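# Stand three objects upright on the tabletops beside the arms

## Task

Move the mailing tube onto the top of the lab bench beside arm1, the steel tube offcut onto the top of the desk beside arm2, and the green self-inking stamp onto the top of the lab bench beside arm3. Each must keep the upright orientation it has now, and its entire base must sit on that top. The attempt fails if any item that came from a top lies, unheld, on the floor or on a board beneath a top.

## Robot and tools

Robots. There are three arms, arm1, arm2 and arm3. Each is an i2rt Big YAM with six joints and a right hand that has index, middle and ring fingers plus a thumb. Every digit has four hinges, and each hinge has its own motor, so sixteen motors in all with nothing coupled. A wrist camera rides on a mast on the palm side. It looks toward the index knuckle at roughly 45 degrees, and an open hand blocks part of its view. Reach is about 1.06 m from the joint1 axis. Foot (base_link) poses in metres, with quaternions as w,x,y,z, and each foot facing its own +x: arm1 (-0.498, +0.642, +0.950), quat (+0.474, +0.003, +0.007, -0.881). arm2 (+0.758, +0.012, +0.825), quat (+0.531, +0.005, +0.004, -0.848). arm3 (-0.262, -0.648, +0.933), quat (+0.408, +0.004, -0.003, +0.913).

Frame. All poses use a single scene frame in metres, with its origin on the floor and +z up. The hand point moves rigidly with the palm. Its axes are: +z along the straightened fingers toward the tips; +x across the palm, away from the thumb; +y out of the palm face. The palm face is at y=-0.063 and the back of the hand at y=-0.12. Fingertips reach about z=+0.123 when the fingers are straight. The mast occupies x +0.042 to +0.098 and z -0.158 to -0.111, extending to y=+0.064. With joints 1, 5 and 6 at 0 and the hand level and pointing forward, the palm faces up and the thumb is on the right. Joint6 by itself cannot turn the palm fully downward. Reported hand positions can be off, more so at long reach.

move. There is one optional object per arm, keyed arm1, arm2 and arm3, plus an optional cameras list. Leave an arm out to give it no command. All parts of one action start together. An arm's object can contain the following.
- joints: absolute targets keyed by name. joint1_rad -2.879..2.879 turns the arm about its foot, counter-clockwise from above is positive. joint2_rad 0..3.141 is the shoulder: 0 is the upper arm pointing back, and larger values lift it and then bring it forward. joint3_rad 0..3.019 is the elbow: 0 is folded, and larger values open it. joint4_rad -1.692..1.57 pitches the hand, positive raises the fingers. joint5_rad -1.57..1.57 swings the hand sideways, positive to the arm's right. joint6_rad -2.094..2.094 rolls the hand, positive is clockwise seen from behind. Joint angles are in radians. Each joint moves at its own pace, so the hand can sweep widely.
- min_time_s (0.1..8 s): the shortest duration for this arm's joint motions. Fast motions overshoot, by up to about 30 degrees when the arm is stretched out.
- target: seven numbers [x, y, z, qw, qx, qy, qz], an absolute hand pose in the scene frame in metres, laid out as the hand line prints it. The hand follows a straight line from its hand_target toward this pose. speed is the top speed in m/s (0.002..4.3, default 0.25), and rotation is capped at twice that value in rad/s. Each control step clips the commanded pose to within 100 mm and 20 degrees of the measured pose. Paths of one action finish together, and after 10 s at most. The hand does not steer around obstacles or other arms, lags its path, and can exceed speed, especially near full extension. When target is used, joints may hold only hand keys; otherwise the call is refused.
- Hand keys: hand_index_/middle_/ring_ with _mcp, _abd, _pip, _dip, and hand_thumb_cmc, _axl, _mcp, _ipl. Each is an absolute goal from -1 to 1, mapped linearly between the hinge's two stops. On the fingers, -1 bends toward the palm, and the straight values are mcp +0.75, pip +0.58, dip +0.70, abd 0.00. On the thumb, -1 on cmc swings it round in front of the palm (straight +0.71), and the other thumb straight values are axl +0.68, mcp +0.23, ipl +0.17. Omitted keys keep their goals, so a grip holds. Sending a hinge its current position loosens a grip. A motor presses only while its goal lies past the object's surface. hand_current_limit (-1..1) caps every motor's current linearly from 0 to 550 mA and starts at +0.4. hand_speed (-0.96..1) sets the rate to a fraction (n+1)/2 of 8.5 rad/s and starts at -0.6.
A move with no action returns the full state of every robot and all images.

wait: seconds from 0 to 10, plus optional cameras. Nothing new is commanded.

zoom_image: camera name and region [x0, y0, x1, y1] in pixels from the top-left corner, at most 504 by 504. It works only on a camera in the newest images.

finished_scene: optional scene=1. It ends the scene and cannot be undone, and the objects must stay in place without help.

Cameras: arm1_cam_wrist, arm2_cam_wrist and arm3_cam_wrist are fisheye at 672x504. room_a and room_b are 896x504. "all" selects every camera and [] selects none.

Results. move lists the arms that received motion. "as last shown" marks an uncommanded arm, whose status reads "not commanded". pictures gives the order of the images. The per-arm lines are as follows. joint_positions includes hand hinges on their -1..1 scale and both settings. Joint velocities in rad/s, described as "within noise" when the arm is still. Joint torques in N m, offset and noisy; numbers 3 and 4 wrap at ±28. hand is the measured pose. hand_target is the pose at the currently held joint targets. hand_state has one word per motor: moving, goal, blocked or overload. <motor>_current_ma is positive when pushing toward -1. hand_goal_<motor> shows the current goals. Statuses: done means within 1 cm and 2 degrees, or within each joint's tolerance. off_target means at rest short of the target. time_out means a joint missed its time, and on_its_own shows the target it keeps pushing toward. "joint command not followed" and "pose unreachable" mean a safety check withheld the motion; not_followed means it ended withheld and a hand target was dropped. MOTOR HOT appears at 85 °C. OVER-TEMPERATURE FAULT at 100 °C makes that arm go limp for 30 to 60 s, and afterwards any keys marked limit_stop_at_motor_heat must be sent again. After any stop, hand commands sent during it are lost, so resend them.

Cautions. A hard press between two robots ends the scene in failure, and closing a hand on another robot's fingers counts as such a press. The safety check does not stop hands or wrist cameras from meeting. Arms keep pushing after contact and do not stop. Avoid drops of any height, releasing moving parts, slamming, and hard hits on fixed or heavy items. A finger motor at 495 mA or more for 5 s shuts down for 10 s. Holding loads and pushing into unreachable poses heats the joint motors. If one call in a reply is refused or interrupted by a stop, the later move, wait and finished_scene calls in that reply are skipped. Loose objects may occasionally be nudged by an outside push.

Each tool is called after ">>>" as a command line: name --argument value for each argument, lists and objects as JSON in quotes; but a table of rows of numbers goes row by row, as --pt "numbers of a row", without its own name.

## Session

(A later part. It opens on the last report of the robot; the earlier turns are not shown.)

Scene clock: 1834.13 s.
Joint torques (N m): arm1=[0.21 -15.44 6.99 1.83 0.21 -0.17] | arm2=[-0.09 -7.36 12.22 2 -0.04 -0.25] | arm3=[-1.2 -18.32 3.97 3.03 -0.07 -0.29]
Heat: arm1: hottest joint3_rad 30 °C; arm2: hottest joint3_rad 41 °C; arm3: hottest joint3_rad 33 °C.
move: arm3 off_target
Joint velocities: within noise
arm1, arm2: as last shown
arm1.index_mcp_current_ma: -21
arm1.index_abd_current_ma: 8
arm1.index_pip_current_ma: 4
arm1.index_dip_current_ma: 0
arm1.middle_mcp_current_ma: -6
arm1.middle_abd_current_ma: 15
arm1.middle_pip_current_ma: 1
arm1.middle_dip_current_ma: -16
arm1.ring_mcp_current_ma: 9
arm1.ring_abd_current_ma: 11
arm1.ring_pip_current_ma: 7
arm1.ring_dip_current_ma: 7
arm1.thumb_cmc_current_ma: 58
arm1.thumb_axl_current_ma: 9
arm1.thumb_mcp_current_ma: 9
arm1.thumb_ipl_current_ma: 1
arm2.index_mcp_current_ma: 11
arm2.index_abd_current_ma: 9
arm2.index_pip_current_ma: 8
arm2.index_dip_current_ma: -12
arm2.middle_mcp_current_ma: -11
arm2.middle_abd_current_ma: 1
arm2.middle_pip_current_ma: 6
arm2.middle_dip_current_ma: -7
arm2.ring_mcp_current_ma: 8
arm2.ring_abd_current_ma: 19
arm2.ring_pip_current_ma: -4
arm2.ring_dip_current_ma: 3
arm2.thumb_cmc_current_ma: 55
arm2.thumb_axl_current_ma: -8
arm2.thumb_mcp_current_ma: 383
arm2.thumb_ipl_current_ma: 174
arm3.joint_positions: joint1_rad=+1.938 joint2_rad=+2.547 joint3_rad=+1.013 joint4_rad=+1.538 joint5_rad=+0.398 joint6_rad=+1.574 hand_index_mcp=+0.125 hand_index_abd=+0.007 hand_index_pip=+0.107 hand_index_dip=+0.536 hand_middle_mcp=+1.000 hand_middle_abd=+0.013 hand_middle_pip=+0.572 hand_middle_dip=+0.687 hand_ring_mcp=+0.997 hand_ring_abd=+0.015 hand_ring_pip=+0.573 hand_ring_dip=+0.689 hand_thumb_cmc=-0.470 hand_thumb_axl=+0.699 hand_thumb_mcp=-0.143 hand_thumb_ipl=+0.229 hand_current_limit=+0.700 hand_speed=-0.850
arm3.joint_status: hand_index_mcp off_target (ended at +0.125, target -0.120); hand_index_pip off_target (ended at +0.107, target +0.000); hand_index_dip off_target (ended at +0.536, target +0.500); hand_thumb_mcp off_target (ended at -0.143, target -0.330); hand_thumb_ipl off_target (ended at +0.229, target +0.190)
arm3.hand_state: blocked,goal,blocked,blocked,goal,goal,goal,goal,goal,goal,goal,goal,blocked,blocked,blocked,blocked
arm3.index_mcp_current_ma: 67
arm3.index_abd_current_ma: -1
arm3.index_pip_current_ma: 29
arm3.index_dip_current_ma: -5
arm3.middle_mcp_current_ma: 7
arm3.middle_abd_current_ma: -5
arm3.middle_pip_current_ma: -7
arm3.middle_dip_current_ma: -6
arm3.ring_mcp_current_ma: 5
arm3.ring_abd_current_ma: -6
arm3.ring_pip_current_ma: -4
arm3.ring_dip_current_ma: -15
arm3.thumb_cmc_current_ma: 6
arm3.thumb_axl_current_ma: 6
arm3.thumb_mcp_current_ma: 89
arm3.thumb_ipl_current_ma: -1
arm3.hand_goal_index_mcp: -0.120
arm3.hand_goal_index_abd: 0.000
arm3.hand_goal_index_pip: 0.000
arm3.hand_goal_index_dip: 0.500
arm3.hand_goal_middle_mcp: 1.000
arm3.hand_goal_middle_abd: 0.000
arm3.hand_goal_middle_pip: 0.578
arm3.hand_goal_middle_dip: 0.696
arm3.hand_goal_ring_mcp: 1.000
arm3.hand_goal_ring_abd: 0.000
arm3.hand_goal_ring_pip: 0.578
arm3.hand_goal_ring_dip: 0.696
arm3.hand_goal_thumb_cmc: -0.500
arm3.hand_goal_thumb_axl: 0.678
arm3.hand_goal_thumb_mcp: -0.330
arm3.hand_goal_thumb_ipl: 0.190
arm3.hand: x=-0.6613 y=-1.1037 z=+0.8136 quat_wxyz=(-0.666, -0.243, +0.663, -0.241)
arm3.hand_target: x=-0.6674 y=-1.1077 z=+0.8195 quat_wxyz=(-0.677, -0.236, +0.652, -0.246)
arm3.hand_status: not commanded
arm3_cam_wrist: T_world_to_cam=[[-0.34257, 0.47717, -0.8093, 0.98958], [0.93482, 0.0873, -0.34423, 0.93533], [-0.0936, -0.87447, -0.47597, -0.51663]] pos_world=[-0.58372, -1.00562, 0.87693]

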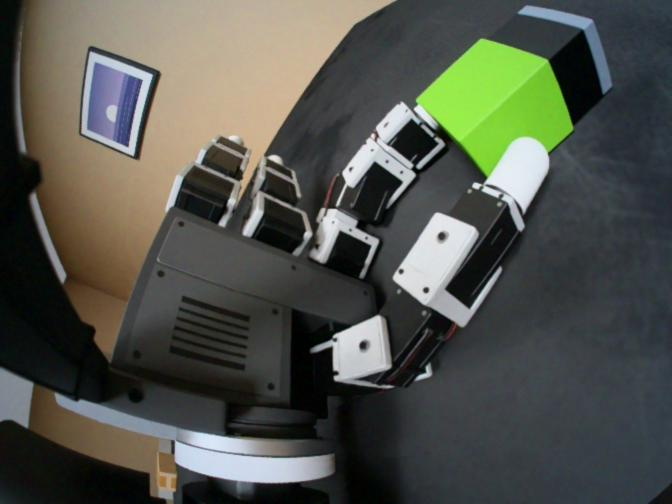

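>>> move --arm3 '{"target": [-0.664, -1.106, 0.862, -0.673, -0.239, 0.656, -0.244], "speed": 0.05}' --cameras '["arm3_cam_wrist"]'

>>> zoom_image --camera "arm3_cam_wrist" --region '[400, 0, 640, 240]'

Scene clock: 1837.07 s.
Joint torques (N m): arm1=[0.21 -15.44 6.99 1.83 0.22 -0.17] | arm2=[-0.5 -7.24 12.14 2 -0.06 -0.25] | arm3=[-1.14 -21.13 1.94 1.72 0 -0.27]
Heat: arm1: hottest joint3_rad 30 °C; arm2: hottest joint3_rad 41 °C; arm3: hottest joint3_rad 33 °C.
move: arm3 off_target
Joint velocities: within noise
arm1, arm2: as last shown
arm1.index_mcp_current_ma: 2
arm1.index_abd_current_ma: 17
arm1.index_dip_current_ma: -10
arm1.middle_mcp_current_ma: -4
arm1.middle_abd_current_ma: 9
arm1.middle_pip_current_ma: 8
arm1.middle_dip_current_ma: 8
arm1.ring_mcp_current_ma: 8
arm1.ring_abd_current_ma: 4
arm1.ring_pip_current_ma: 18
arm1.ring_dip_current_ma: 12
arm1.thumb_cmc_current_ma: 61
arm1.thumb_axl_current_ma: 14
arm1.thumb_mcp_current_ma: -4
arm1.thumb_ipl_current_ma: -9
arm2.index_mcp_current_ma: 3
arm2.index_abd_current_ma: 10
arm2.index_pip_current_ma: -3
arm2.index_dip_current_ma: -3
arm2.middle_abd_current_ma: 10
arm2.middle_pip_current_ma: -3
arm2.middle_dip_current_ma: -18
arm2.ring_mcp_current_ma: 0
arm2.ring_abd_current_ma: -2
arm2.ring_pip_current_ma: 5
arm2.ring_dip_current_ma: 15
arm2.thumb_cmc_current_ma: 48
arm2.thumb_axl_current_ma: -4
arm2.thumb_mcp_current_ma: 378
arm2.thumb_ipl_current_ma: 182
arm3.joint_positions: joint1_rad=+1.938 joint2_rad=+2.458 joint3_rad=+0.962 joint4_rad=+1.509 joint5_rad=+0.398 joint6_rad=+1.574 hand_index_mcp=+0.125 hand_index_abd=+0.022 hand_index_pip=+0.108 hand_index_dip=+0.541 hand_middle_mcp=+1.000 hand_middle_abd=+0.013 hand_middle_pip=+0.572 hand_middle_dip=+0.687 hand_ring_mcp=+0.997 hand_ring_abd=+0.015 hand_ring_pip=+0.573 hand_ring_dip=+0.689 hand_thumb_cmc=-0.453 hand_thumb_axl=+0.699 hand_thumb_mcp=-0.146 hand_thumb_ipl=+0.230 hand_current_limit=+0.700 hand_speed=-0.850
arm3.joint_status: not commanded
arm3.hand_state: blocked,blocked,blocked,blocked,goal,goal,goal,goal,goal,goal,goal,goal,blocked,blocked,blocked,blocked
arm3.index_mcp_current_ma: 77
arm3.index_abd_current_ma: -2
arm3.index_pip_current_ma: 31
arm3.index_dip_current_ma: 5
arm3.middle_mcp_current_ma: 5
arm3.middle_abd_current_ma: -17
arm3.middle_pip_current_ma: -11
arm3.middle_dip_current_ma: -6
arm3.ring_mcp_current_ma: 10
arm3.ring_abd_current_ma: 2
arm3.ring_pip_current_ma: -3
arm3.ring_dip_current_ma: -11
arm3.thumb_cmc_current_ma: 5
arm3.thumb_axl_current_ma: 10
arm3.thumb_mcp_current_ma: 102
arm3.thumb_ipl_current_ma: -2
arm3.hand_goal_index_mcp: -0.120
arm3.hand_goal_index_abd: 0.000
arm3.hand_goal_index_pip: 0.000
arm3.hand_goal_index_dip: 0.500
arm3.hand_goal_middle_mcp: 1.000
arm3.hand_goal_middle_abd: 0.000
arm3.hand_goal_middle_pip: 0.578
arm3.hand_goal_middle_dip: 0.696
arm3.hand_goal_ring_mcp: 1.000
arm3.hand_goal_ring_abd: 0.000
arm3.hand_goal_ring_pip: 0.578
arm3.hand_goal_ring_dip: 0.696
arm3.hand_goal_thumb_cmc: -0.500
arm3.hand_goal_thumb_axl: 0.678
arm3.hand_goal_thumb_mcp: -0.330
arm3.hand_goal_thumb_ipl: 0.190
arm3.hand: x=-0.6609 y=-1.1037 z=+0.8469 quat_wxyz=(-0.668, -0.241, +0.661, -0.243)
arm3.hand_target: x=-0.6640 y=-1.1059 z=+0.8618 quat_wxyz=(-0.673, -0.239, +0.656, -0.244)
arm3.hand_status: off_target (0.016 m and 0.9 deg from the pose sent, 0.048 m and 1.3 deg at the start)
arm3_cam_wrist: T_world_to_cam=[[-0.34593, 0.47081, -0.81159, 1.00937], [0.9334, 0.08474, -0.34869, 0.94648], [-0.09539, -0.87816, -0.46877, -0.51197]] pos_world=[-0.58312, -1.00502, 0.90922]

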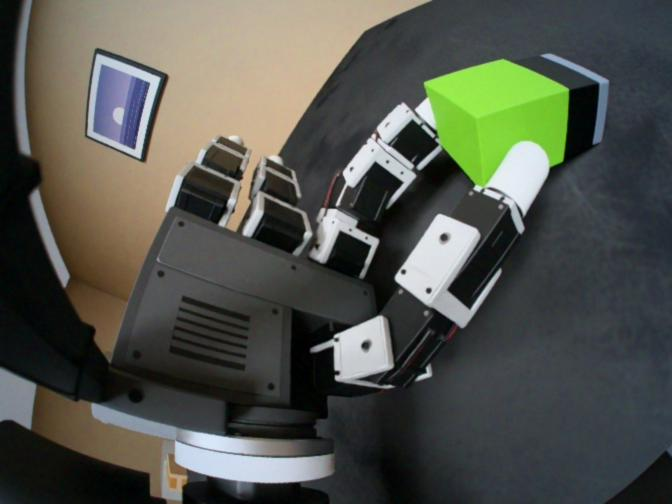

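Scaled by 2.100 from the camera's image (finer frame: 960x720).

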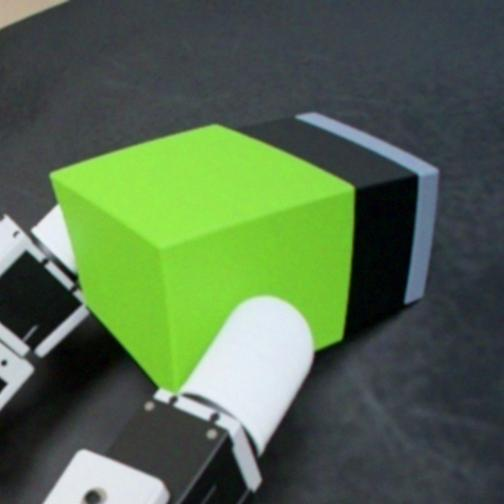

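>>> move --arm3 '{"target": [-0.663, -1.105, 0.883, -0.673, -0.239, 0.656, -0.244], "speed": 0.05}' --cameras '["arm3_cam_wrist"]'

>>> zoom_image --camera "arm3_cam_wrist" --region '[400, 0, 640, 240]'

Scene clock: 1840.90 s.
Joint torques (N m): arm1=[0.21 -15.44 6.99 1.83 0.22 -0.17] | arm2=[0.03 -7.24 12.11 1.98 -0.06 -0.25] | arm3=[-1.14 -21.01 2.21 1.73 0.04 -0.27]
Heat: arm1: hottest joint3_rad 30 °C; arm2: hottest joint3_rad 41 °C; arm3: hottest joint3_rad 33 °C.
move: arm3 off_target
Joint velocities: within noise
arm1: as last shown
arm1.index_mcp_current_ma: -5
arm1.index_abd_current_ma: 11
arm1.index_pip_current_ma: 2
arm1.middle_mcp_current_ma: -10
arm1.middle_abd_current_ma: 7
arm1.middle_pip_current_ma: 5
arm1.middle_dip_current_ma: -1
arm1.ring_mcp_current_ma: 1
arm1.ring_abd_current_ma: 14
arm1.ring_pip_current_ma: 0
arm1.ring_dip_current_ma: 14
arm1.thumb_cmc_current_ma: 67
arm1.thumb_axl_current_ma: 16
arm1.thumb_mcp_current_ma: -5
arm1.thumb_ipl_current_ma: -14
arm2.joint_positions: joint1_rad=-0.899 joint2_rad=+1.072 joint3_rad=+0.534 joint4_rad=+0.489 joint5_rad=+0.051 joint6_rad=+1.564 hand_index_mcp=+0.623 hand_index_abd=+0.013 hand_index_pip=-0.848 hand_index_dip=+0.691 hand_middle_mcp=+0.896 hand_middle_abd=+0.007 hand_middle_pip=-0.951 hand_middle_dip=-0.508 hand_ring_mcp=+0.758 hand_ring_abd=+0.008 hand_ring_pip=-0.947 hand_ring_dip=-0.498 hand_thumb_cmc=-0.393 hand_thumb_axl=+0.682 hand_thumb_mcp=-0.247 hand_thumb_ipl=-0.362 hand_current_limit=+0.400 hand_speed=-0.600
arm2.joint_status: not commanded
arm2.hand_state: goal,goal,goal,goal,overload,goal,goal,goal,goal,goal,goal,goal,blocked,goal,blocked,blocked
arm2.index_mcp_current_ma: 15
arm2.index_abd_current_ma: 5
arm2.index_pip_current_ma: 3
arm2.index_dip_current_ma: -15
arm2.middle_mcp_current_ma: -8
arm2.middle_abd_current_ma: 4
arm2.middle_pip_current_ma: 3
arm2.middle_dip_current_ma: -7
arm2.ring_mcp_current_ma: 9
arm2.ring_abd_current_ma: 15
arm2.ring_pip_current_ma: 1
arm2.ring_dip_current_ma: 2
arm2.thumb_cmc_current_ma: 48
arm2.thumb_axl_current_ma: 3
arm2.thumb_mcp_current_ma: 384
arm2.thumb_ipl_current_ma: 186
arm2.hand_goal_index_mcp: 0.620
arm2.hand_goal_index_abd: 0.000
arm2.hand_goal_index_pip: -0.850
arm2.hand_goal_index_dip: 0.696
arm2.hand_goal_middle_mcp: 0.754
arm2.hand_goal_middle_abd: 0.000
arm2.hand_goal_middle_pip: -0.950
arm2.hand_goal_middle_dip: -0.500
arm2.hand_goal_ring_mcp: 0.754
arm2.hand_goal_ring_abd: 0.000
arm2.hand_goal_ring_pip: -0.950
arm2.hand_goal_ring_dip: -0.500
arm2.hand_goal_thumb_cmc: -0.430
arm2.hand_goal_thumb_axl: 0.678
arm2.hand_goal_thumb_mcp: -0.500
arm2.hand_goal_thumb_ipl: -0.450
arm2.hand: x=+0.2769 y=-0.0015 z=+1.0885 quat_wxyz=(+0.685, +0.068, -0.723, +0.051)
arm2.hand_target: x=+0.2674 y=-0.0034 z=+1.1157 quat_wxyz=(+0.701, +0.068, -0.708, +0.052)
arm2.hand_status: not commanded
arm3.joint_positions: joint1_rad=+1.938 joint2_rad=+2.396 joint3_rad=+0.930 joint4_rad=+1.480 joint5_rad=+0.398 joint6_rad=+1.574 hand_index_mcp=+0.125 hand_index_abd=+0.021 hand_index_pip=+0.108 hand_index_dip=+0.543 hand_middle_mcp=+1.000 hand_middle_abd=+0.013 hand_middle_pip=+0.572 hand_middle_dip=+0.687 hand_ring_mcp=+0.997 hand_ring_abd=+0.015 hand_ring_pip=+0.573 hand_ring_dip=+0.689 hand_thumb_cmc=-0.453 hand_thumb_axl=+0.699 hand_thumb_mcp=-0.148 hand_thumb_ipl=+0.230 hand_current_limit=+0.700 hand_speed=-0.850
arm3.joint_status: not commanded
arm3.hand_state: blocked,blocked,blocked,blocked,goal,goal,goal,goal,goal,goal,goal,goal,blocked,blocked,blocked,blocked
arm3.index_mcp_current_ma: 89
arm3.index_abd_current_ma: 0
arm3.index_pip_current_ma: 37
arm3.index_dip_current_ma: -6
arm3.middle_mcp_current_ma: 11
arm3.middle_abd_current_ma: -7
arm3.middle_pip_current_ma: -8
arm3.middle_dip_current_ma: -12
arm3.ring_mcp_current_ma: 10
arm3.ring_abd_current_ma: 2
arm3.ring_pip_current_ma: -8
arm3.ring_dip_current_ma: -12
arm3.thumb_cmc_current_ma: 14
arm3.thumb_axl_current_ma: 1
arm3.thumb_mcp_current_ma: 104
arm3.thumb_ipl_current_ma: 7
arm3.hand_goal_index_mcp: -0.120
arm3.hand_goal_index_abd: 0.000
arm3.hand_goal_index_pip: 0.000
arm3.hand_goal_index_dip: 0.500
arm3.hand_goal_middle_mcp: 1.000
arm3.hand_goal_middle_abd: 0.000
arm3.hand_goal_middle_pip: 0.578
arm3.hand_goal_middle_dip: 0.696
arm3.hand_goal_ring_mcp: 1.000
arm3.hand_goal_ring_abd: 0.000
arm3.hand_goal_ring_pip: 0.578
arm3.hand_goal_ring_dip: 0.696
arm3.hand_goal_thumb_cmc: -0.500
arm3.hand_goal_thumb_axl: 0.678
arm3.hand_goal_thumb_mcp: -0.330
arm3.hand_goal_thumb_ipl: 0.190
arm3.hand: x=-0.6605 y=-1.1032 z=+0.8686 quat_wxyz=(-0.668, -0.241, +0.661, -0.243)
arm3.hand_target: x=-0.6631 y=-1.1049 z=+0.8828 quat_wxyz=(-0.673, -0.239, +0.656, -0.244)
arm3.hand_status: off_target (0.015 m and 0.8 deg from the pose sent, 0.036 m and 0.9 deg at the start)
arm3_cam_wrist: T_world_to_cam=[[-0.34629, 0.46992, -0.81195, 1.02595], [0.93325, 0.08437, -0.34919, 0.95357], [-0.09559, -0.87867, -0.46777, -0.50297]] pos_world=[-0.58272, -1.00452, 0.93072]

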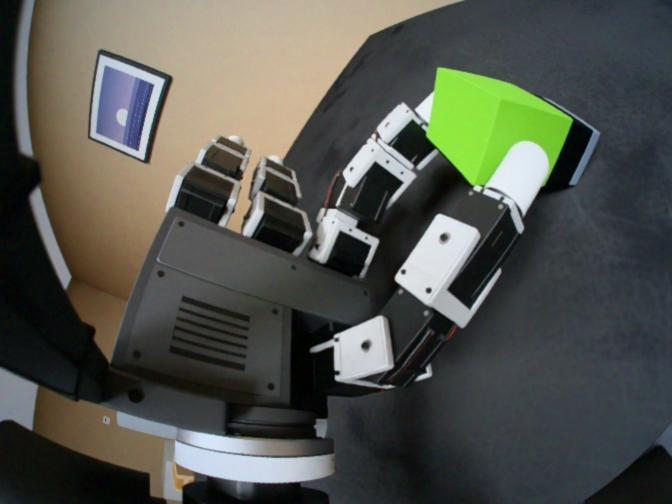

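Scaled by 2.100 from the camera's image (finer frame: 960x720).

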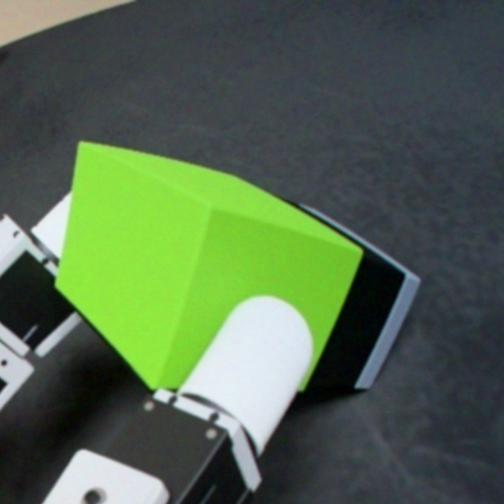

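>>> move --arm3 '{"target": [-0.672, -1.096, 0.893, -0.673, -0.239, 0.656, -0.244], "speed": 0.05}' --cameras '["arm3_cam_wrist"]'

>>> zoom_image --camera "arm3_cam_wrist" --region '[400, 0, 640, 240]'

Scene clock: 1845.23 s.
Joint torques (N m): arm1=[0.26 -15.44 6.98 1.84 0.21 -0.17] | arm2=[-0.21 -7.24 12.15 1.96 -0.04 -0.26] | arm3=[-1.08 -21.19 2.29 1.78 -0.06 -0.26]
Heat: arm1: hottest joint3_rad 30 °C; arm2: hottest joint3_rad 41 °C; arm3: hottest joint3_rad 33 °C.
move: arm3 off_target
Joint velocities: within noise
arm1, arm2: as last shown
arm1.index_mcp_current_ma: -10
arm1.index_abd_current_ma: 8
arm1.index_pip_current_ma: 8
arm1.middle_mcp_current_ma: -1
arm1.middle_abd_current_ma: 13
arm1.middle_pip_current_ma: 6
arm1.middle_dip_current_ma: -5
arm1.ring_mcp_current_ma: 5
arm1.ring_abd_current_ma: 28
arm1.ring_pip_current_ma: 9
arm1.ring_dip_current_ma: 16
arm1.thumb_cmc_current_ma: 64
arm1.thumb_axl_current_ma: 28
arm1.thumb_mcp_current_ma: -4
arm1.thumb_ipl_current_ma: -7
arm2.index_mcp_current_ma: 9
arm2.index_abd_current_ma: 7
arm2.index_dip_current_ma: -10
arm2.middle_mcp_current_ma: -16
arm2.middle_abd_current_ma: 6
arm2.middle_pip_current_ma: 6
arm2.middle_dip_current_ma: -13
arm2.ring_mcp_current_ma: -2
arm2.ring_abd_current_ma: 8
arm2.ring_pip_current_ma: 9
arm2.ring_dip_current_ma: 11
arm2.thumb_cmc_current_ma: 51
arm2.thumb_axl_current_ma: 10
arm2.thumb_mcp_current_ma: 381
arm2.thumb_ipl_current_ma: 194
arm3.joint_positions: joint1_rad=+1.913 joint2_rad=+2.371 joint3_rad=+0.907 joint4_rad=+1.470 joint5_rad=+0.374 joint6_rad=+1.574 hand_index_mcp=+0.125 hand_index_abd=+0.023 hand_index_pip=+0.108 hand_index_dip=+0.543 hand_middle_mcp=+1.000 hand_middle_abd=+0.013 hand_middle_pip=+0.572 hand_middle_dip=+0.687 hand_ring_mcp=+0.997 hand_ring_abd=+0.015 hand_ring_pip=+0.575 hand_ring_dip=+0.689 hand_thumb_cmc=-0.441 hand_thumb_axl=+0.699 hand_thumb_mcp=-0.149 hand_thumb_ipl=+0.230 hand_current_limit=+0.700 hand_speed=-0.850
arm3.joint_status: not commanded
arm3.hand_state: blocked,blocked,blocked,blocked,goal,goal,goal,goal,goal,goal,goal,goal,blocked,blocked,blocked,blocked
arm3.index_mcp_current_ma: 81
arm3.index_abd_current_ma: 1
arm3.index_pip_current_ma: 22
arm3.index_dip_current_ma: -1
arm3.middle_mcp_current_ma: 3
arm3.middle_abd_current_ma: -7
arm3.middle_pip_current_ma: -9
arm3.middle_dip_current_ma: -4
arm3.ring_mcp_current_ma: 3
arm3.ring_abd_current_ma: -5
arm3.ring_pip_current_ma: -6
arm3.ring_dip_current_ma: -5
arm3.thumb_cmc_current_ma: 26
arm3.thumb_axl_current_ma: -3
arm3.thumb_mcp_current_ma: 94
arm3.thumb_ipl_current_ma: 15
arm3.hand_goal_index_mcp: -0.120
arm3.hand_goal_index_abd: 0.000
arm3.hand_goal_index_pip: 0.000
arm3.hand_goal_index_dip: 0.500
arm3.hand_goal_middle_mcp: 1.000
arm3.hand_goal_middle_abd: 0.000
arm3.hand_goal_middle_pip: 0.578
arm3.hand_goal_middle_dip: 0.696
arm3.hand_goal_ring_mcp: 1.000
arm3.hand_goal_ring_abd: 0.000
arm3.hand_goal_ring_pip: 0.578
arm3.hand_goal_ring_dip: 0.696
arm3.hand_goal_thumb_cmc: -0.500
arm3.hand_goal_thumb_axl: 0.678
arm3.hand_goal_thumb_mcp: -0.330
arm3.hand_goal_thumb_ipl: 0.190
arm3.hand: x=-0.6683 y=-1.0936 z=+0.8751 quat_wxyz=(-0.666, -0.243, +0.663, -0.241)
arm3.hand_target: x=-0.6720 y=-1.0958 z=+0.8926 quat_wxyz=(-0.673, -0.239, +0.656, -0.244)
arm3.hand_status: off_target (0.018 m and 1.2 deg from the pose sent, 0.028 m and 0.8 deg at the start)
arm3_cam_wrist: T_world_to_cam=[[-0.34321, 0.476, -0.80971, 1.03088], [0.9345, 0.08641, -0.34531, 0.96197], [-0.0944, -0.87519, -0.47448, -0.48172]] pos_world=[-0.59062, -0.99542, 0.93832]

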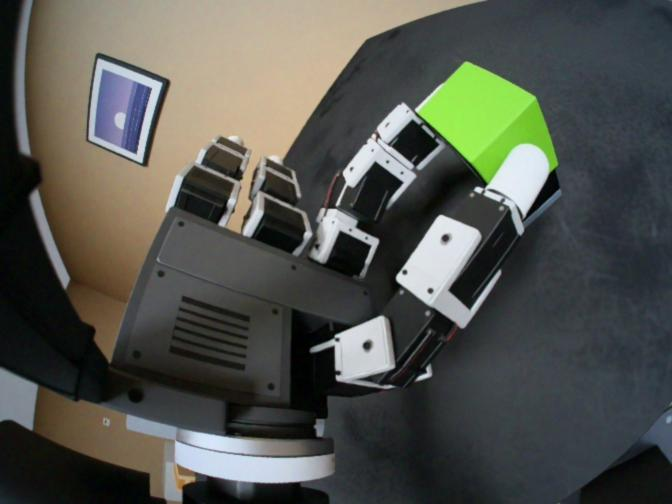

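Scaled by 2.100 from the camera's image (finer frame: 960x720).

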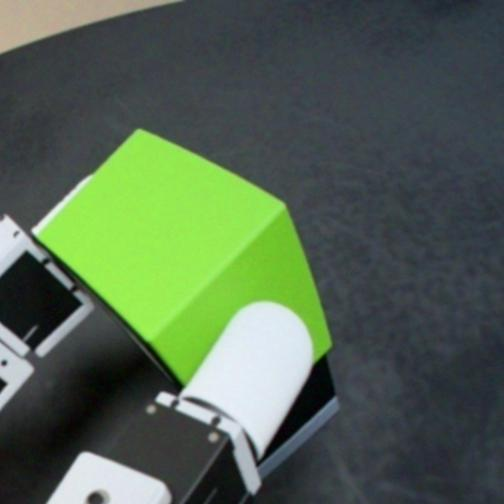

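>>> move --arm3 '{"target": [-0.672, -1.0965, 0.878, -0.673, -0.239, 0.656, -0.244], "speed": 0.04}' --cameras '["arm3_cam_wrist"]'

>>> zoom_image --camera "arm3_cam_wrist" --region '[400, 0, 640, 240]'

Scene clock: 1860.90 s.
Joint torques (N m): arm1=[0.21 -15.44 6.98 1.83 0.21 -0.17] | arm2=[-0.03 -7.36 12.12 2 -0.07 -0.27] | arm3=[-1.08 -17.55 3.9 2.66 -0.02 -0.25]
Heat: arm1: hottest joint3_rad 30 °C; arm2: hottest joint3_rad 41 °C; arm3: hottest joint3_rad 33 °C.
move: arm3 done
Joint velocities: within noise
arm1.joint_positions: joint1_rad=+1.444 joint2_rad=+1.705 joint3_rad=+0.847 joint4_rad=+0.865 joint5_rad=+0.517 joint6_rad=+1.574 hand_index_mcp=+0.847 hand_index_abd=+0.009 hand_index_pip=+0.572 hand_index_dip=+0.690 hand_middle_mcp=+1.000 hand_middle_abd=+0.011 hand_middle_pip=-0.937 hand_middle_dip=-0.494 hand_ring_mcp=+1.000 hand_ring_abd=+0.010 hand_ring_pip=-0.937 hand_ring_dip=-0.496 hand_thumb_cmc=-0.496 hand_thumb_axl=+0.693 hand_thumb_mcp=+0.203 hand_thumb_ipl=+0.162 hand_current_limit=+0.400 hand_speed=-0.600
arm1.joint_status: not commanded
arm1.hand_state: goal,goal,goal,goal,goal,goal,goal,goal,goal,goal,goal,goal,blocked,goal,goal,goal
arm1.index_mcp_current_ma: 1
arm1.index_abd_current_ma: 16
arm1.index_pip_current_ma: -3
arm1.index_dip_current_ma: -18
arm1.middle_mcp_current_ma: -9
arm1.middle_abd_current_ma: 10
arm1.middle_pip_current_ma: -3
arm1.middle_dip_current_ma: 4
arm1.ring_mcp_current_ma: 5
arm1.ring_abd_current_ma: 13
arm1.ring_pip_current_ma: 14
arm1.ring_dip_current_ma: 9
arm1.thumb_cmc_current_ma: 64
arm1.thumb_axl_current_ma: 26
arm1.thumb_mcp_current_ma: 5
arm1.thumb_ipl_current_ma: -11
arm1.hand_goal_index_mcp: 0.850
arm1.hand_goal_index_abd: 0.000
arm1.hand_goal_index_pip: 0.578
arm1.hand_goal_index_dip: 0.696
arm1.hand_goal_middle_mcp: 1.000
arm1.hand_goal_middle_abd: 0.000
arm1.hand_goal_middle_pip: -0.950
arm1.hand_goal_middle_dip: -0.500
arm1.hand_goal_ring_mcp: 1.000
arm1.hand_goal_ring_abd: 0.000
arm1.hand_goal_ring_pip: -0.950
arm1.hand_goal_ring_dip: -0.500
arm1.hand_goal_thumb_cmc: -0.560
arm1.hand_goal_thumb_axl: 0.678
arm1.hand_goal_thumb_mcp: 0.210
arm1.hand_goal_thumb_ipl: 0.168
arm1.hand: x=-0.1678 y=+0.1444 z=+1.1274 quat_wxyz=(+0.402, +0.579, -0.412, +0.578)
arm1.hand_target: x=-0.1666 y=+0.1468 z=+1.1405 quat_wxyz=(+0.404, +0.574, -0.409, +0.583)
arm1.hand_status: not commanded
arm2: as last shown
arm2.index_mcp_current_ma: 13
arm2.index_pip_current_ma: 4
arm2.index_dip_current_ma: -9
arm2.middle_mcp_current_ma: 3
arm2.middle_abd_current_ma: 16
arm2.middle_pip_current_ma: 3
arm2.middle_dip_current_ma: -14
arm2.ring_mcp_current_ma: 10
arm2.ring_abd_current_ma: 13
arm2.ring_pip_current_ma: 6
arm2.ring_dip_current_ma: 4
arm2.thumb_cmc_current_ma: 47
arm2.thumb_axl_current_ma: -4
arm2.thumb_mcp_current_ma: 380
arm2.thumb_ipl_current_ma: 188
arm3.joint_positions: joint1_rad=+1.913 joint2_rad=+2.371 joint3_rad=+0.907 joint4_rad=+1.470 joint5_rad=+0.374 joint6_rad=+1.574 hand_index_mcp=+0.125 hand_index_abd=+0.023 hand_index_pip=+0.108 hand_index_dip=+0.543 hand_middle_mcp=+1.000 hand_middle_abd=+0.013 hand_middle_pip=+0.572 hand_middle_dip=+0.687 hand_ring_mcp=+0.997 hand_ring_abd=+0.015 hand_ring_pip=+0.575 hand_ring_dip=+0.689 hand_thumb_cmc=-0.441 hand_thumb_axl=+0.699 hand_thumb_mcp=-0.149 hand_thumb_ipl=+0.230 hand_current_limit=+0.700 hand_speed=-0.850
arm3.joint_status: not commanded
arm3.hand_state: blocked,blocked,blocked,blocked,goal,goal,goal,goal,goal,goal,goal,goal,blocked,blocked,blocked,blocked
arm3.index_mcp_current_ma: 96
arm3.index_abd_current_ma: 2
arm3.index_pip_current_ma: 30
arm3.index_dip_current_ma: 2
arm3.middle_mcp_current_ma: 2
arm3.middle_abd_current_ma: 11
arm3.middle_pip_current_ma: -20
arm3.middle_dip_current_ma: 2
arm3.ring_mcp_current_ma: 8
arm3.ring_abd_current_ma: 0
arm3.ring_pip_current_ma: -8
arm3.ring_dip_current_ma: -3
arm3.thumb_cmc_current_ma: 15
arm3.thumb_axl_current_ma: 10
arm3.thumb_mcp_current_ma: 88
arm3.thumb_ipl_current_ma: 12
arm3.hand_goal_index_mcp: -0.120
arm3.hand_goal_index_abd: 0.000
arm3.hand_goal_index_pip: 0.000
arm3.hand_goal_index_dip: 0.500
arm3.hand_goal_middle_mcp: 1.000
arm3.hand_goal_middle_abd: 0.000
arm3.hand_goal_middle_pip: 0.578
arm3.hand_goal_middle_dip: 0.696
arm3.hand_goal_ring_mcp: 1.000
arm3.hand_goal_ring_abd: 0.000
arm3.hand_goal_ring_pip: 0.578
arm3.hand_goal_ring_dip: 0.696
arm3.hand_goal_thumb_cmc: -0.500
arm3.hand_goal_thumb_axl: 0.678
arm3.hand_goal_thumb_mcp: -0.330
arm3.hand_goal_thumb_ipl: 0.190
arm3.hand: x=-0.6683 y=-1.0936 z=+0.8751 quat_wxyz=(-0.666, -0.243, +0.663, -0.241)
arm3.hand_target: x=-0.6719 y=-1.0963 z=+0.8779 quat_wxyz=(-0.673, -0.239, +0.656, -0.244)
arm3.hand_status: done (0.005 m and 1.2 deg from the pose sent, 0.005 m and 1.2 deg at the start)
arm3_cam_wrist: T_world_to_cam=[[-0.34321, 0.476, -0.80971, 1.03088], [0.9345, 0.08641, -0.34531, 0.96197], [-0.0944, -0.87519, -0.47448, -0.48172]] pos_world=[-0.59062, -0.99542, 0.93832]

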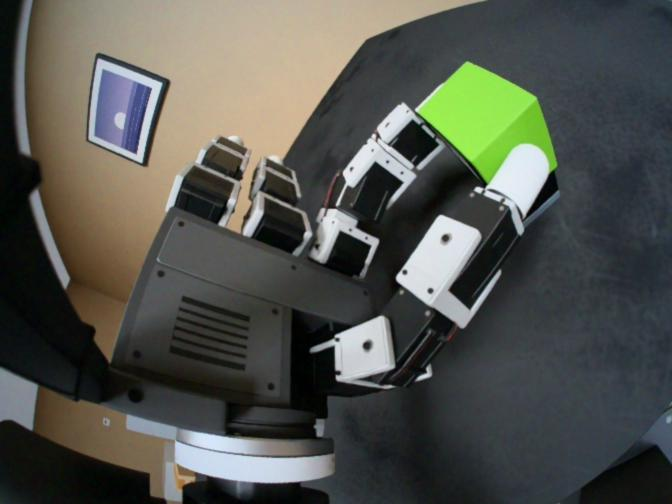

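Scaled by 2.100 from the camera's image (finer frame: 960x720).

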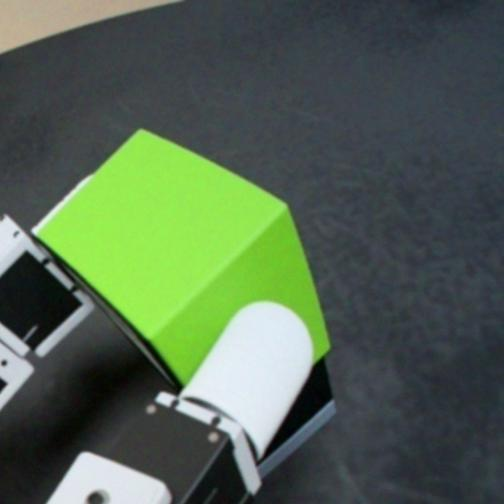

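>>> move --arm3 '{"joints": {"joint2_rad": 2.392}, "min_time_s": 1}'

>>> move --arm3 '{"joints": {"joint2_rad": 2.402}, "min_time_s": 1}' --cameras '["arm3_cam_wrist"]'

>>> zoom_image --camera "arm3_cam_wrist" --region '[400, 0, 640, 240]'

Scene clock: 1864.77 s.
Joint torques (N m): arm1=[0.26 -15.44 6.98 1.83 0.22 -0.17] | arm2=[0.03 -7.12 12.18 1.98 -0.04 -0.27] | arm3=[-1.08 -16.67 3.92 2.73 -0.02 -0.26]
Heat: arm1: hottest joint3_rad 30 °C; arm2: hottest joint3_rad 41 °C; arm3: hottest joint3_rad 33 °C.
move: arm3 done
Joint velocities: within noise
arm1, arm2: as last shown
arm1.index_mcp_current_ma: -11
arm1.index_abd_current_ma: 10
arm1.index_pip_current_ma: 6
arm1.index_dip_current_ma: -13
arm1.middle_mcp_current_ma: -7
arm1.middle_abd_current_ma: 8
arm1.middle_pip_current_ma: 5
arm1.middle_dip_current_ma: 9
arm1.ring_mcp_current_ma: 10
arm1.ring_pip_current_ma: 6
arm1.ring_dip_current_ma: 8
arm1.thumb_cmc_current_ma: 56
arm1.thumb_axl_current_ma: 23
arm1.thumb_mcp_current_ma: 1
arm1.thumb_ipl_current_ma: -17
arm2.index_mcp_current_ma: 7
arm2.index_abd_current_ma: 5
arm2.index_pip_current_ma: -2
arm2.index_dip_current_ma: -11
arm2.middle_mcp_current_ma: -13
arm2.middle_abd_current_ma: 7
arm2.middle_pip_current_ma: -8
arm2.middle_dip_current_ma: -4
arm2.ring_mcp_current_ma: -3
arm2.ring_abd_current_ma: 10
arm2.ring_pip_current_ma: 7
arm2.ring_dip_current_ma: 12
arm2.thumb_cmc_current_ma: 61
arm2.thumb_axl_current_ma: 0
arm2.thumb_ipl_current_ma: 185
arm3.joint_positions: joint1_rad=+1.913 joint2_rad=+2.374 joint3_rad=+0.907 joint4_rad=+1.470 joint5_rad=+0.374 joint6_rad=+1.574 hand_index_mcp=+0.125 hand_index_abd=+0.014 hand_index_pip=+0.108 hand_index_dip=+0.547 hand_middle_mcp=+1.000 hand_middle_abd=+0.013 hand_middle_pip=+0.572 hand_middle_dip=+0.687 hand_ring_mcp=+0.997 hand_ring_abd=+0.015 hand_ring_pip=+0.575 hand_ring_dip=+0.689 hand_thumb_cmc=-0.446 hand_thumb_axl=+0.699 hand_thumb_mcp=-0.151 hand_thumb_ipl=+0.230 hand_current_limit=+0.700 hand_speed=-0.850
arm3.joint_status: all done
arm3.hand_state: blocked,goal,blocked,blocked,goal,goal,goal,goal,goal,goal,goal,goal,blocked,blocked,blocked,blocked
arm3.index_mcp_current_ma: 94
arm3.index_abd_current_ma: 11
arm3.index_pip_current_ma: 20
arm3.index_dip_current_ma: -4
arm3.middle_mcp_current_ma: 9
arm3.middle_abd_current_ma: -10
arm3.middle_pip_current_ma: -11
arm3.middle_dip_current_ma: -14
arm3.ring_mcp_current_ma: 8
arm3.ring_abd_current_ma: 6
arm3.ring_pip_current_ma: -8
arm3.ring_dip_current_ma: -1
arm3.thumb_cmc_current_ma: 12
arm3.thumb_axl_current_ma: 14
arm3.thumb_mcp_current_ma: 79
arm3.thumb_ipl_current_ma: 4
arm3.hand_goal_index_mcp: -0.120
arm3.hand_goal_index_abd: 0.000
arm3.hand_goal_index_pip: 0.000
arm3.hand_goal_index_dip: 0.500
arm3.hand_goal_middle_mcp: 1.000
arm3.hand_goal_middle_abd: 0.000
arm3.hand_goal_middle_pip: 0.578
arm3.hand_goal_middle_dip: 0.696
arm3.hand_goal_ring_mcp: 1.000
arm3.hand_goal_ring_abd: 0.000
arm3.hand_goal_ring_pip: 0.578
arm3.hand_goal_ring_dip: 0.696
arm3.hand_goal_thumb_cmc: -0.500
arm3.hand_goal_thumb_axl: 0.678
arm3.hand_goal_thumb_mcp: -0.330
arm3.hand_goal_thumb_ipl: 0.190
arm3.hand: x=-0.6681 y=-1.0932 z=+0.8737 quat_wxyz=(-0.665, -0.243, +0.663, -0.240)
arm3.hand_target: x=-0.6708 y=-1.0941 z=+0.8708 quat_wxyz=(-0.670, -0.242, +0.660, -0.241)
arm3.hand_status: not commanded
pictures: none

Scene clock: 1866.17 s.
Joint torques (N m): arm1=[0.21 -15.5 6.99 1.81 0.22 -0.17] | arm2=[-0.03 -7.18 12.16 1.98 -0.05 -0.27] | arm3=[-1.08 -16.56 3.85 2.69 -0.01 -0.25]
Heat: arm1: hottest joint3_rad 30 °C; arm2: hottest joint3_rad 41 °C; arm3: hottest joint3_rad 33 °C.
move: arm3 done
Joint velocities: within noise
arm1, arm2: as last shown
arm1.index_mcp_current_ma: -10
arm1.index_abd_current_ma: 23
arm1.index_pip_current_ma: 5
arm1.middle_abd_current_ma: 18
arm1.middle_pip_current_ma: -5
arm1.middle_dip_current_ma: -4
arm1.ring_mcp_current_ma: 19
arm1.ring_abd_current_ma: 8
arm1.ring_pip_current_ma: 18
arm1.ring_dip_current_ma: 14
arm1.thumb_cmc_current_ma: 74
arm1.thumb_axl_current_ma: 18
arm1.thumb_mcp_current_ma: -8
arm1.thumb_ipl_current_ma: -2
arm2.index_mcp_current_ma: 18
arm2.index_abd_current_ma: 11
arm2.index_pip_current_ma: 3
arm2.index_dip_current_ma: -10
arm2.middle_mcp_current_ma: -2
arm2.middle_abd_current_ma: 15
arm2.middle_pip_current_ma: -3
arm2.ring_mcp_current_ma: -4
arm2.ring_abd_current_ma: 19
arm2.ring_pip_current_ma: 4
arm2.thumb_cmc_current_ma: 56
arm2.thumb_axl_current_ma: -8
arm2.thumb_mcp_current_ma: 383
arm2.thumb_ipl_current_ma: 194
arm3.joint_positions: joint1_rad=+1.913 joint2_rad=+2.384 joint3_rad=+0.907 joint4_rad=+1.470 joint5_rad=+0.374 joint6_rad=+1.572 hand_index_mcp=+0.125 hand_index_abd=+0.011 hand_index_pip=+0.109 hand_index_dip=+0.554 hand_middle_mcp=+1.000 hand_middle_abd=+0.013 hand_middle_pip=+0.572 hand_middle_dip=+0.687 hand_ring_mcp=+0.997 hand_ring_abd=+0.015 hand_ring_pip=+0.575 hand_ring_dip=+0.689 hand_thumb_cmc=-0.480 hand_thumb_axl=+0.686 hand_thumb_mcp=-0.152 hand_thumb_ipl=+0.230 hand_current_limit=+0.700 hand_speed=-0.850
arm3.joint_status: all done
arm3.hand_state: blocked,goal,blocked,blocked,goal,goal,goal,goal,goal,goal,goal,goal,blocked,goal,blocked,blocked
arm3.index_mcp_current_ma: 88
arm3.index_abd_current_ma: 13
arm3.index_pip_current_ma: 26
arm3.index_dip_current_ma: -10
arm3.middle_mcp_current_ma: -3
arm3.middle_abd_current_ma: -4
arm3.middle_pip_current_ma: -8
arm3.middle_dip_current_ma: 0
arm3.ring_mcp_current_ma: 13
arm3.ring_abd_current_ma: 4
arm3.ring_pip_current_ma: -7
arm3.ring_dip_current_ma: -1
arm3.thumb_cmc_current_ma: 3
arm3.thumb_axl_current_ma: 0
arm3.thumb_mcp_current_ma: 87
arm3.thumb_ipl_current_ma: 7
arm3.hand_goal_index_mcp: -0.120
arm3.hand_goal_index_abd: 0.000
arm3.hand_goal_index_pip: 0.000
arm3.hand_goal_index_dip: 0.500
arm3.hand_goal_middle_mcp: 1.000
arm3.hand_goal_middle_abd: 0.000
arm3.hand_goal_middle_pip: 0.578
arm3.hand_goal_middle_dip: 0.696
arm3.hand_goal_ring_mcp: 1.000
arm3.hand_goal_ring_abd: 0.000
arm3.hand_goal_ring_pip: 0.578
arm3.hand_goal_ring_dip: 0.696
arm3.hand_goal_thumb_cmc: -0.500
arm3.hand_goal_thumb_axl: 0.678
arm3.hand_goal_thumb_mcp: -0.330
arm3.hand_goal_thumb_ipl: 0.190
arm3.on_its_own: hand_thumb_cmc moved -0.034 toward your old target -0.500
arm3.hand: x=-0.6672 y=-1.0914 z=+0.8680 quat_wxyz=(-0.663, -0.246, +0.666, -0.237)
arm3.hand_target: x=-0.6699 y=-1.0924 z=+0.8650 quat_wxyz=(-0.667, -0.244, +0.662, -0.239)
arm3.hand_status: not commanded
arm3_cam_wrist: T_world_to_cam=[[-0.33936, 0.48663, -0.805, 1.03451], [0.93613, 0.09082, -0.33973, 0.95934], [-0.09221, -0.86887, -0.48637, -0.46437]] pos_world=[-0.58982, -0.99403, 0.93284]

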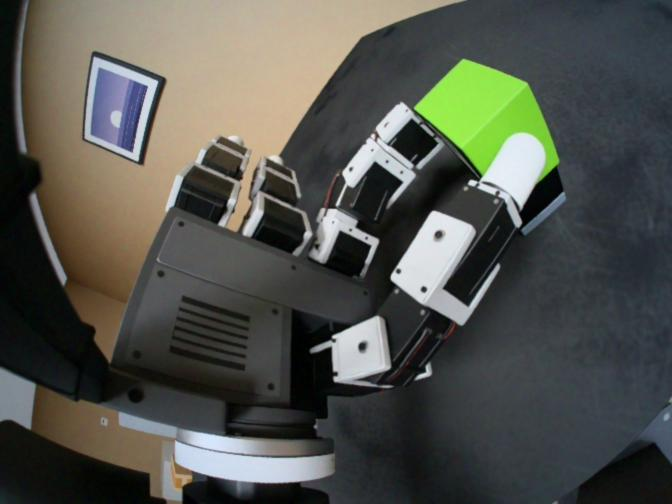

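Scaled by 2.100 from the camera's image (finer frame: 960x720).

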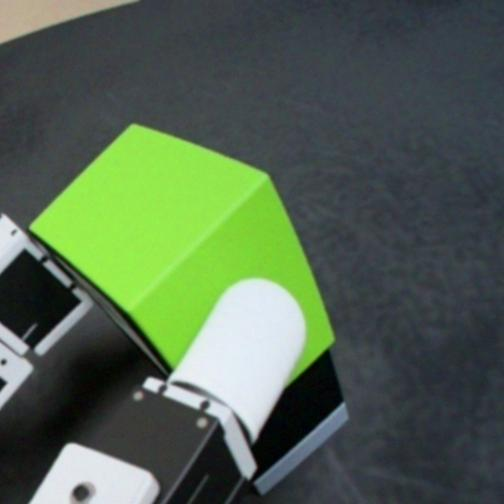

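>>> move --arm3 '{"joints": {"joint2_rad": 2.388, "hand_speed": -0.93, "hand_index_mcp": 0.08, "hand_thumb_mcp": -0.19, "hand_index_pip": 0.11, "hand_index_dip": 0.55, "hand_thumb_ipl": 0.225}, "min_time_s": 0.8}' --cameras '["arm3_cam_wrist"]'

>>> move --arm3 '{"joints": {"hand_index_mcp": 0.25, "hand_thumb_mcp": 0.0}}' --cameras '["arm3_cam_wrist"]'

>>> zoom_image --camera "arm3_cam_wrist" --region '[400, 0, 640, 240]'

Scene clock: 1871.83 s.
Joint torques (N m): arm1=[0.26 -15.5 6.99 1.83 0.21 -0.17] | arm2=[-0.32 -7.24 12.16 1.99 -0.07 -0.28] | arm3=[-1.2 -17.96 3.85 2.73 -0.01 -0.25]
Heat: arm1: hottest joint3_rad 30 °C; arm2: hottest joint3_rad 41 °C; arm3: hottest joint3_rad 33 °C.
move: arm3 off_target
Joint velocities: within noise
arm1, arm2: as last shown
arm1.index_mcp_current_ma: -12
arm1.index_abd_current_ma: 9
arm1.index_pip_current_ma: -9
arm1.index_dip_current_ma: -8
arm1.middle_mcp_current_ma: -12
arm1.middle_abd_current_ma: 15
arm1.middle_pip_current_ma: 8
arm1.middle_dip_current_ma: -2
arm1.ring_mcp_current_ma: 13
arm1.ring_abd_current_ma: 7
arm1.ring_pip_current_ma: 13
arm1.ring_dip_current_ma: 8
arm1.thumb_axl_current_ma: 23
arm1.thumb_mcp_current_ma: -7
arm1.thumb_ipl_current_ma: -5
arm2.index_mcp_current_ma: 11
arm2.index_abd_current_ma: 19
arm2.index_pip_current_ma: 11
arm2.index_dip_current_ma: -3
arm2.middle_mcp_current_ma: -1
arm2.middle_abd_current_ma: 11
arm2.middle_pip_current_ma: 2
arm2.middle_dip_current_ma: -14
arm2.ring_mcp_current_ma: -8
arm2.ring_abd_current_ma: 13
arm2.ring_pip_current_ma: 9
arm2.ring_dip_current_ma: -2
arm2.thumb_cmc_current_ma: 49
arm2.thumb_axl_current_ma: 0
arm2.thumb_mcp_current_ma: 376
arm2.thumb_ipl_current_ma: 185
arm3.joint_positions: joint1_rad=+1.913 joint2_rad=+2.384 joint3_rad=+0.907 joint4_rad=+1.470 joint5_rad=+0.374 joint6_rad=+1.572 hand_index_mcp=+0.111 hand_index_abd=+0.011 hand_index_pip=+0.130 hand_index_dip=+0.568 hand_middle_mcp=+1.000 hand_middle_abd=+0.013 hand_middle_pip=+0.572 hand_middle_dip=+0.687 hand_ring_mcp=+0.997 hand_ring_abd=+0.015 hand_ring_pip=+0.575 hand_ring_dip=+0.689 hand_thumb_cmc=-0.480 hand_thumb_axl=+0.686 hand_thumb_mcp=-0.161 hand_thumb_ipl=+0.244 hand_current_limit=+0.700 hand_speed=-0.930
arm3.joint_status: hand_index_mcp off_target (ended at +0.111, target +0.080); hand_index_pip off_target (ended at +0.130, target +0.110); hand_thumb_mcp off_target (ended at -0.161, target -0.190); the others done
arm3.hand_state: blocked,goal,blocked,goal,goal,goal,goal,goal,goal,goal,goal,goal,blocked,goal,blocked,goal
arm3.index_mcp_current_ma: -15
arm3.index_abd_current_ma: 4
arm3.index_pip_current_ma: -9
arm3.index_dip_current_ma: -6
arm3.middle_mcp_current_ma: -5
arm3.middle_abd_current_ma: -17
arm3.middle_pip_current_ma: -9
arm3.middle_dip_current_ma: -10
arm3.ring_mcp_current_ma: 7
arm3.ring_abd_current_ma: -1
arm3.ring_pip_current_ma: -4
arm3.ring_dip_current_ma: 8
arm3.thumb_cmc_current_ma: 12
arm3.thumb_axl_current_ma: 4
arm3.thumb_mcp_current_ma: 11
arm3.thumb_ipl_current_ma: 3
arm3.hand_goal_index_mcp: 0.080
arm3.hand_goal_index_abd: 0.000
arm3.hand_goal_index_pip: 0.110
arm3.hand_goal_index_dip: 0.550
arm3.hand_goal_middle_mcp: 1.000
arm3.hand_goal_middle_abd: 0.000
arm3.hand_goal_middle_pip: 0.578
arm3.hand_goal_middle_dip: 0.696
arm3.hand_goal_ring_mcp: 1.000
arm3.hand_goal_ring_abd: 0.000
arm3.hand_goal_ring_pip: 0.578
arm3.hand_goal_ring_dip: 0.696
arm3.hand_goal_thumb_cmc: -0.500
arm3.hand_goal_thumb_axl: 0.678
arm3.hand_goal_thumb_mcp: -0.190
arm3.hand_goal_thumb_ipl: 0.226
arm3.hand: x=-0.6672 y=-1.0914 z=+0.8680 quat_wxyz=(-0.663, -0.246, +0.666, -0.237)
arm3.hand_target: x=-0.6711 y=-1.0948 z=+0.8729 quat_wxyz=(-0.671, -0.241, +0.659, -0.242)
arm3.hand_status: not commanded
arm3_cam_wrist: T_world_to_cam=[[-0.33936, 0.48663, -0.805, 1.03451], [0.93613, 0.09082, -0.33973, 0.95934], [-0.09221, -0.86887, -0.48637, -0.46437]] pos_world=[-0.58982, -0.99403, 0.93284]

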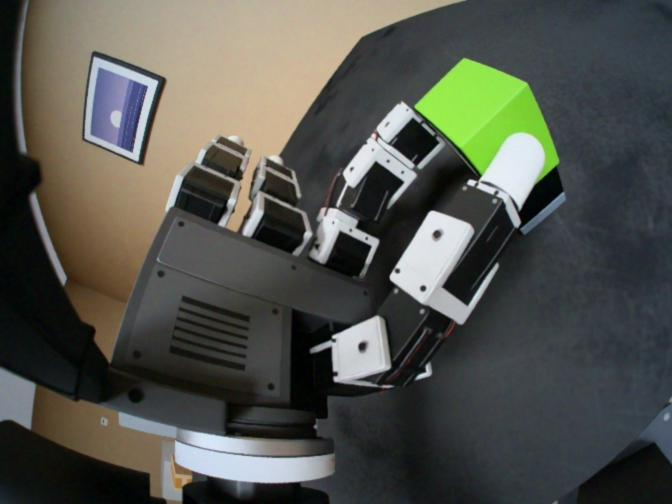

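Scene clock: 1873.27 s.
Joint torques (N m): arm1=[0.21 -15.44 6.99 1.83 0.22 -0.17] | arm2=[-0.32 -7.24 12.23 1.96 -0.05 -0.26] | arm3=[-1.2 -17.9 3.82 2.73 -0.01 -0.23]
Heat: arm1: hottest joint3_rad 30 °C; arm2: hottest joint3_rad 41 °C; arm3: hottest joint3_rad 33 °C.
move: arm3 done
Joint velocities: within noise
arm1, arm2: as last shown
arm1.index_mcp_current_ma: -8
arm1.index_abd_current_ma: 10
arm1.index_pip_current_ma: 4
arm1.index_dip_current_ma: -4
arm1.middle_mcp_current_ma: -4
arm1.middle_abd_current_ma: 3
arm1.middle_pip_current_ma: 1
arm1.middle_dip_current_ma: 0
arm1.ring_mcp_current_ma: 10
arm1.ring_abd_current_ma: 14
arm1.ring_pip_current_ma: 2
arm1.ring_dip_current_ma: 4
arm1.thumb_cmc_current_ma: 65
arm1.thumb_axl_current_ma: 19
arm1.thumb_mcp_current_ma: -9
arm1.thumb_ipl_current_ma: -3
arm2.index_mcp_current_ma: 17
arm2.index_abd_current_ma: 12
arm2.index_pip_current_ma: -3
arm2.index_dip_current_ma: -16
arm2.middle_mcp_current_ma: -3
arm2.middle_pip_current_ma: 11
arm2.middle_dip_current_ma: -6
arm2.ring_mcp_current_ma: 1
arm2.ring_abd_current_ma: 17
arm2.ring_pip_current_ma: 21
arm2.ring_dip_current_ma: 4
arm2.thumb_cmc_current_ma: 55
arm2.thumb_axl_current_ma: -9
arm2.thumb_mcp_current_ma: 383
arm2.thumb_ipl_current_ma: 200
arm3.joint_positions: joint1_rad=+1.913 joint2_rad=+2.384 joint3_rad=+0.907 joint4_rad=+1.470 joint5_rad=+0.374 joint6_rad=+1.572 hand_index_mcp=+0.242 hand_index_abd=+0.012 hand_index_pip=+0.126 hand_index_dip=+0.566 hand_middle_mcp=+1.000 hand_middle_abd=+0.013 hand_middle_pip=+0.572 hand_middle_dip=+0.687 hand_ring_mcp=+0.997 hand_ring_abd=+0.015 hand_ring_pip=+0.575 hand_ring_dip=+0.689 hand_thumb_cmc=-0.474 hand_thumb_axl=+0.690 hand_thumb_mcp=-0.012 hand_thumb_ipl=+0.238 hand_current_limit=+0.700 hand_speed=-0.930
arm3.joint_status: all done
arm3.hand_state: goal,goal,goal,goal,goal,goal,goal,goal,goal,goal,goal,goal,blocked,goal,goal,goal
arm3.index_mcp_current_ma: 2
arm3.index_abd_current_ma: 1
arm3.index_pip_current_ma: 10
arm3.index_dip_current_ma: -4
arm3.middle_mcp_current_ma: 9
arm3.middle_abd_current_ma: 1
arm3.middle_pip_current_ma: 3
arm3.middle_dip_current_ma: -8
arm3.ring_mcp_current_ma: 13
arm3.ring_abd_current_ma: -8
arm3.ring_pip_current_ma: -12
arm3.ring_dip_current_ma: -7
arm3.thumb_cmc_current_ma: 22
arm3.thumb_axl_current_ma: -1
arm3.thumb_mcp_current_ma: 4
arm3.thumb_ipl_current_ma: -2
arm3.hand_goal_index_mcp: 0.250
arm3.hand_goal_index_abd: 0.000
arm3.hand_goal_index_pip: 0.110
arm3.hand_goal_index_dip: 0.550
arm3.hand_goal_middle_mcp: 1.000
arm3.hand_goal_middle_abd: 0.000
arm3.hand_goal_middle_pip: 0.578
arm3.hand_goal_middle_dip: 0.696
arm3.hand_goal_ring_mcp: 1.000
arm3.hand_goal_ring_abd: 0.000
arm3.hand_goal_ring_pip: 0.578
arm3.hand_goal_ring_dip: 0.696
arm3.hand_goal_thumb_cmc: -0.500
arm3.hand_goal_thumb_axl: 0.678
arm3.hand_goal_thumb_mcp: 0.000
arm3.hand_goal_thumb_ipl: 0.226
arm3.hand: x=-0.6672 y=-1.0914 z=+0.8680 quat_wxyz=(-0.663, -0.246, +0.666, -0.237)
arm3.hand_target: x=-0.6711 y=-1.0948 z=+0.8729 quat_wxyz=(-0.671, -0.241, +0.659, -0.242)
arm3.hand_status: not commanded
arm3_cam_wrist: T_world_to_cam=[[-0.33936, 0.48663, -0.805, 1.03451], [0.93613, 0.09082, -0.33973, 0.95934], [-0.09221, -0.86887, -0.48637, -0.46437]] pos_world=[-0.58982, -0.99403, 0.93284]

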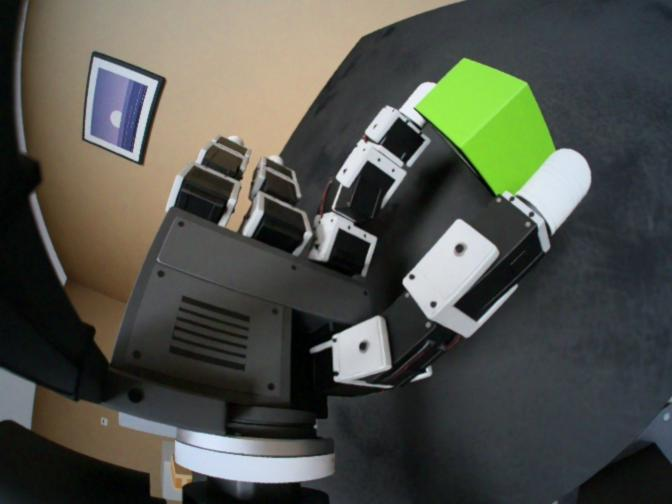

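Scaled by 2.100 from the camera's image (finer frame: 960x720).

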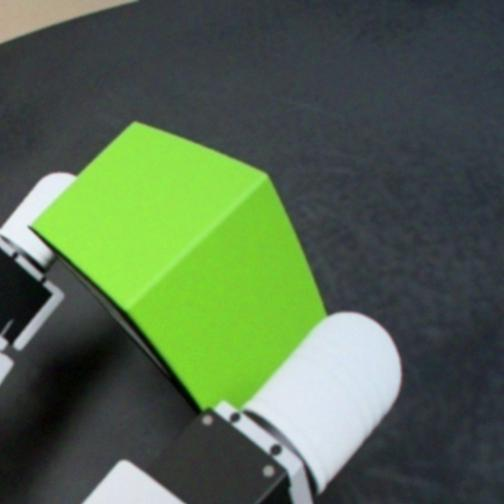

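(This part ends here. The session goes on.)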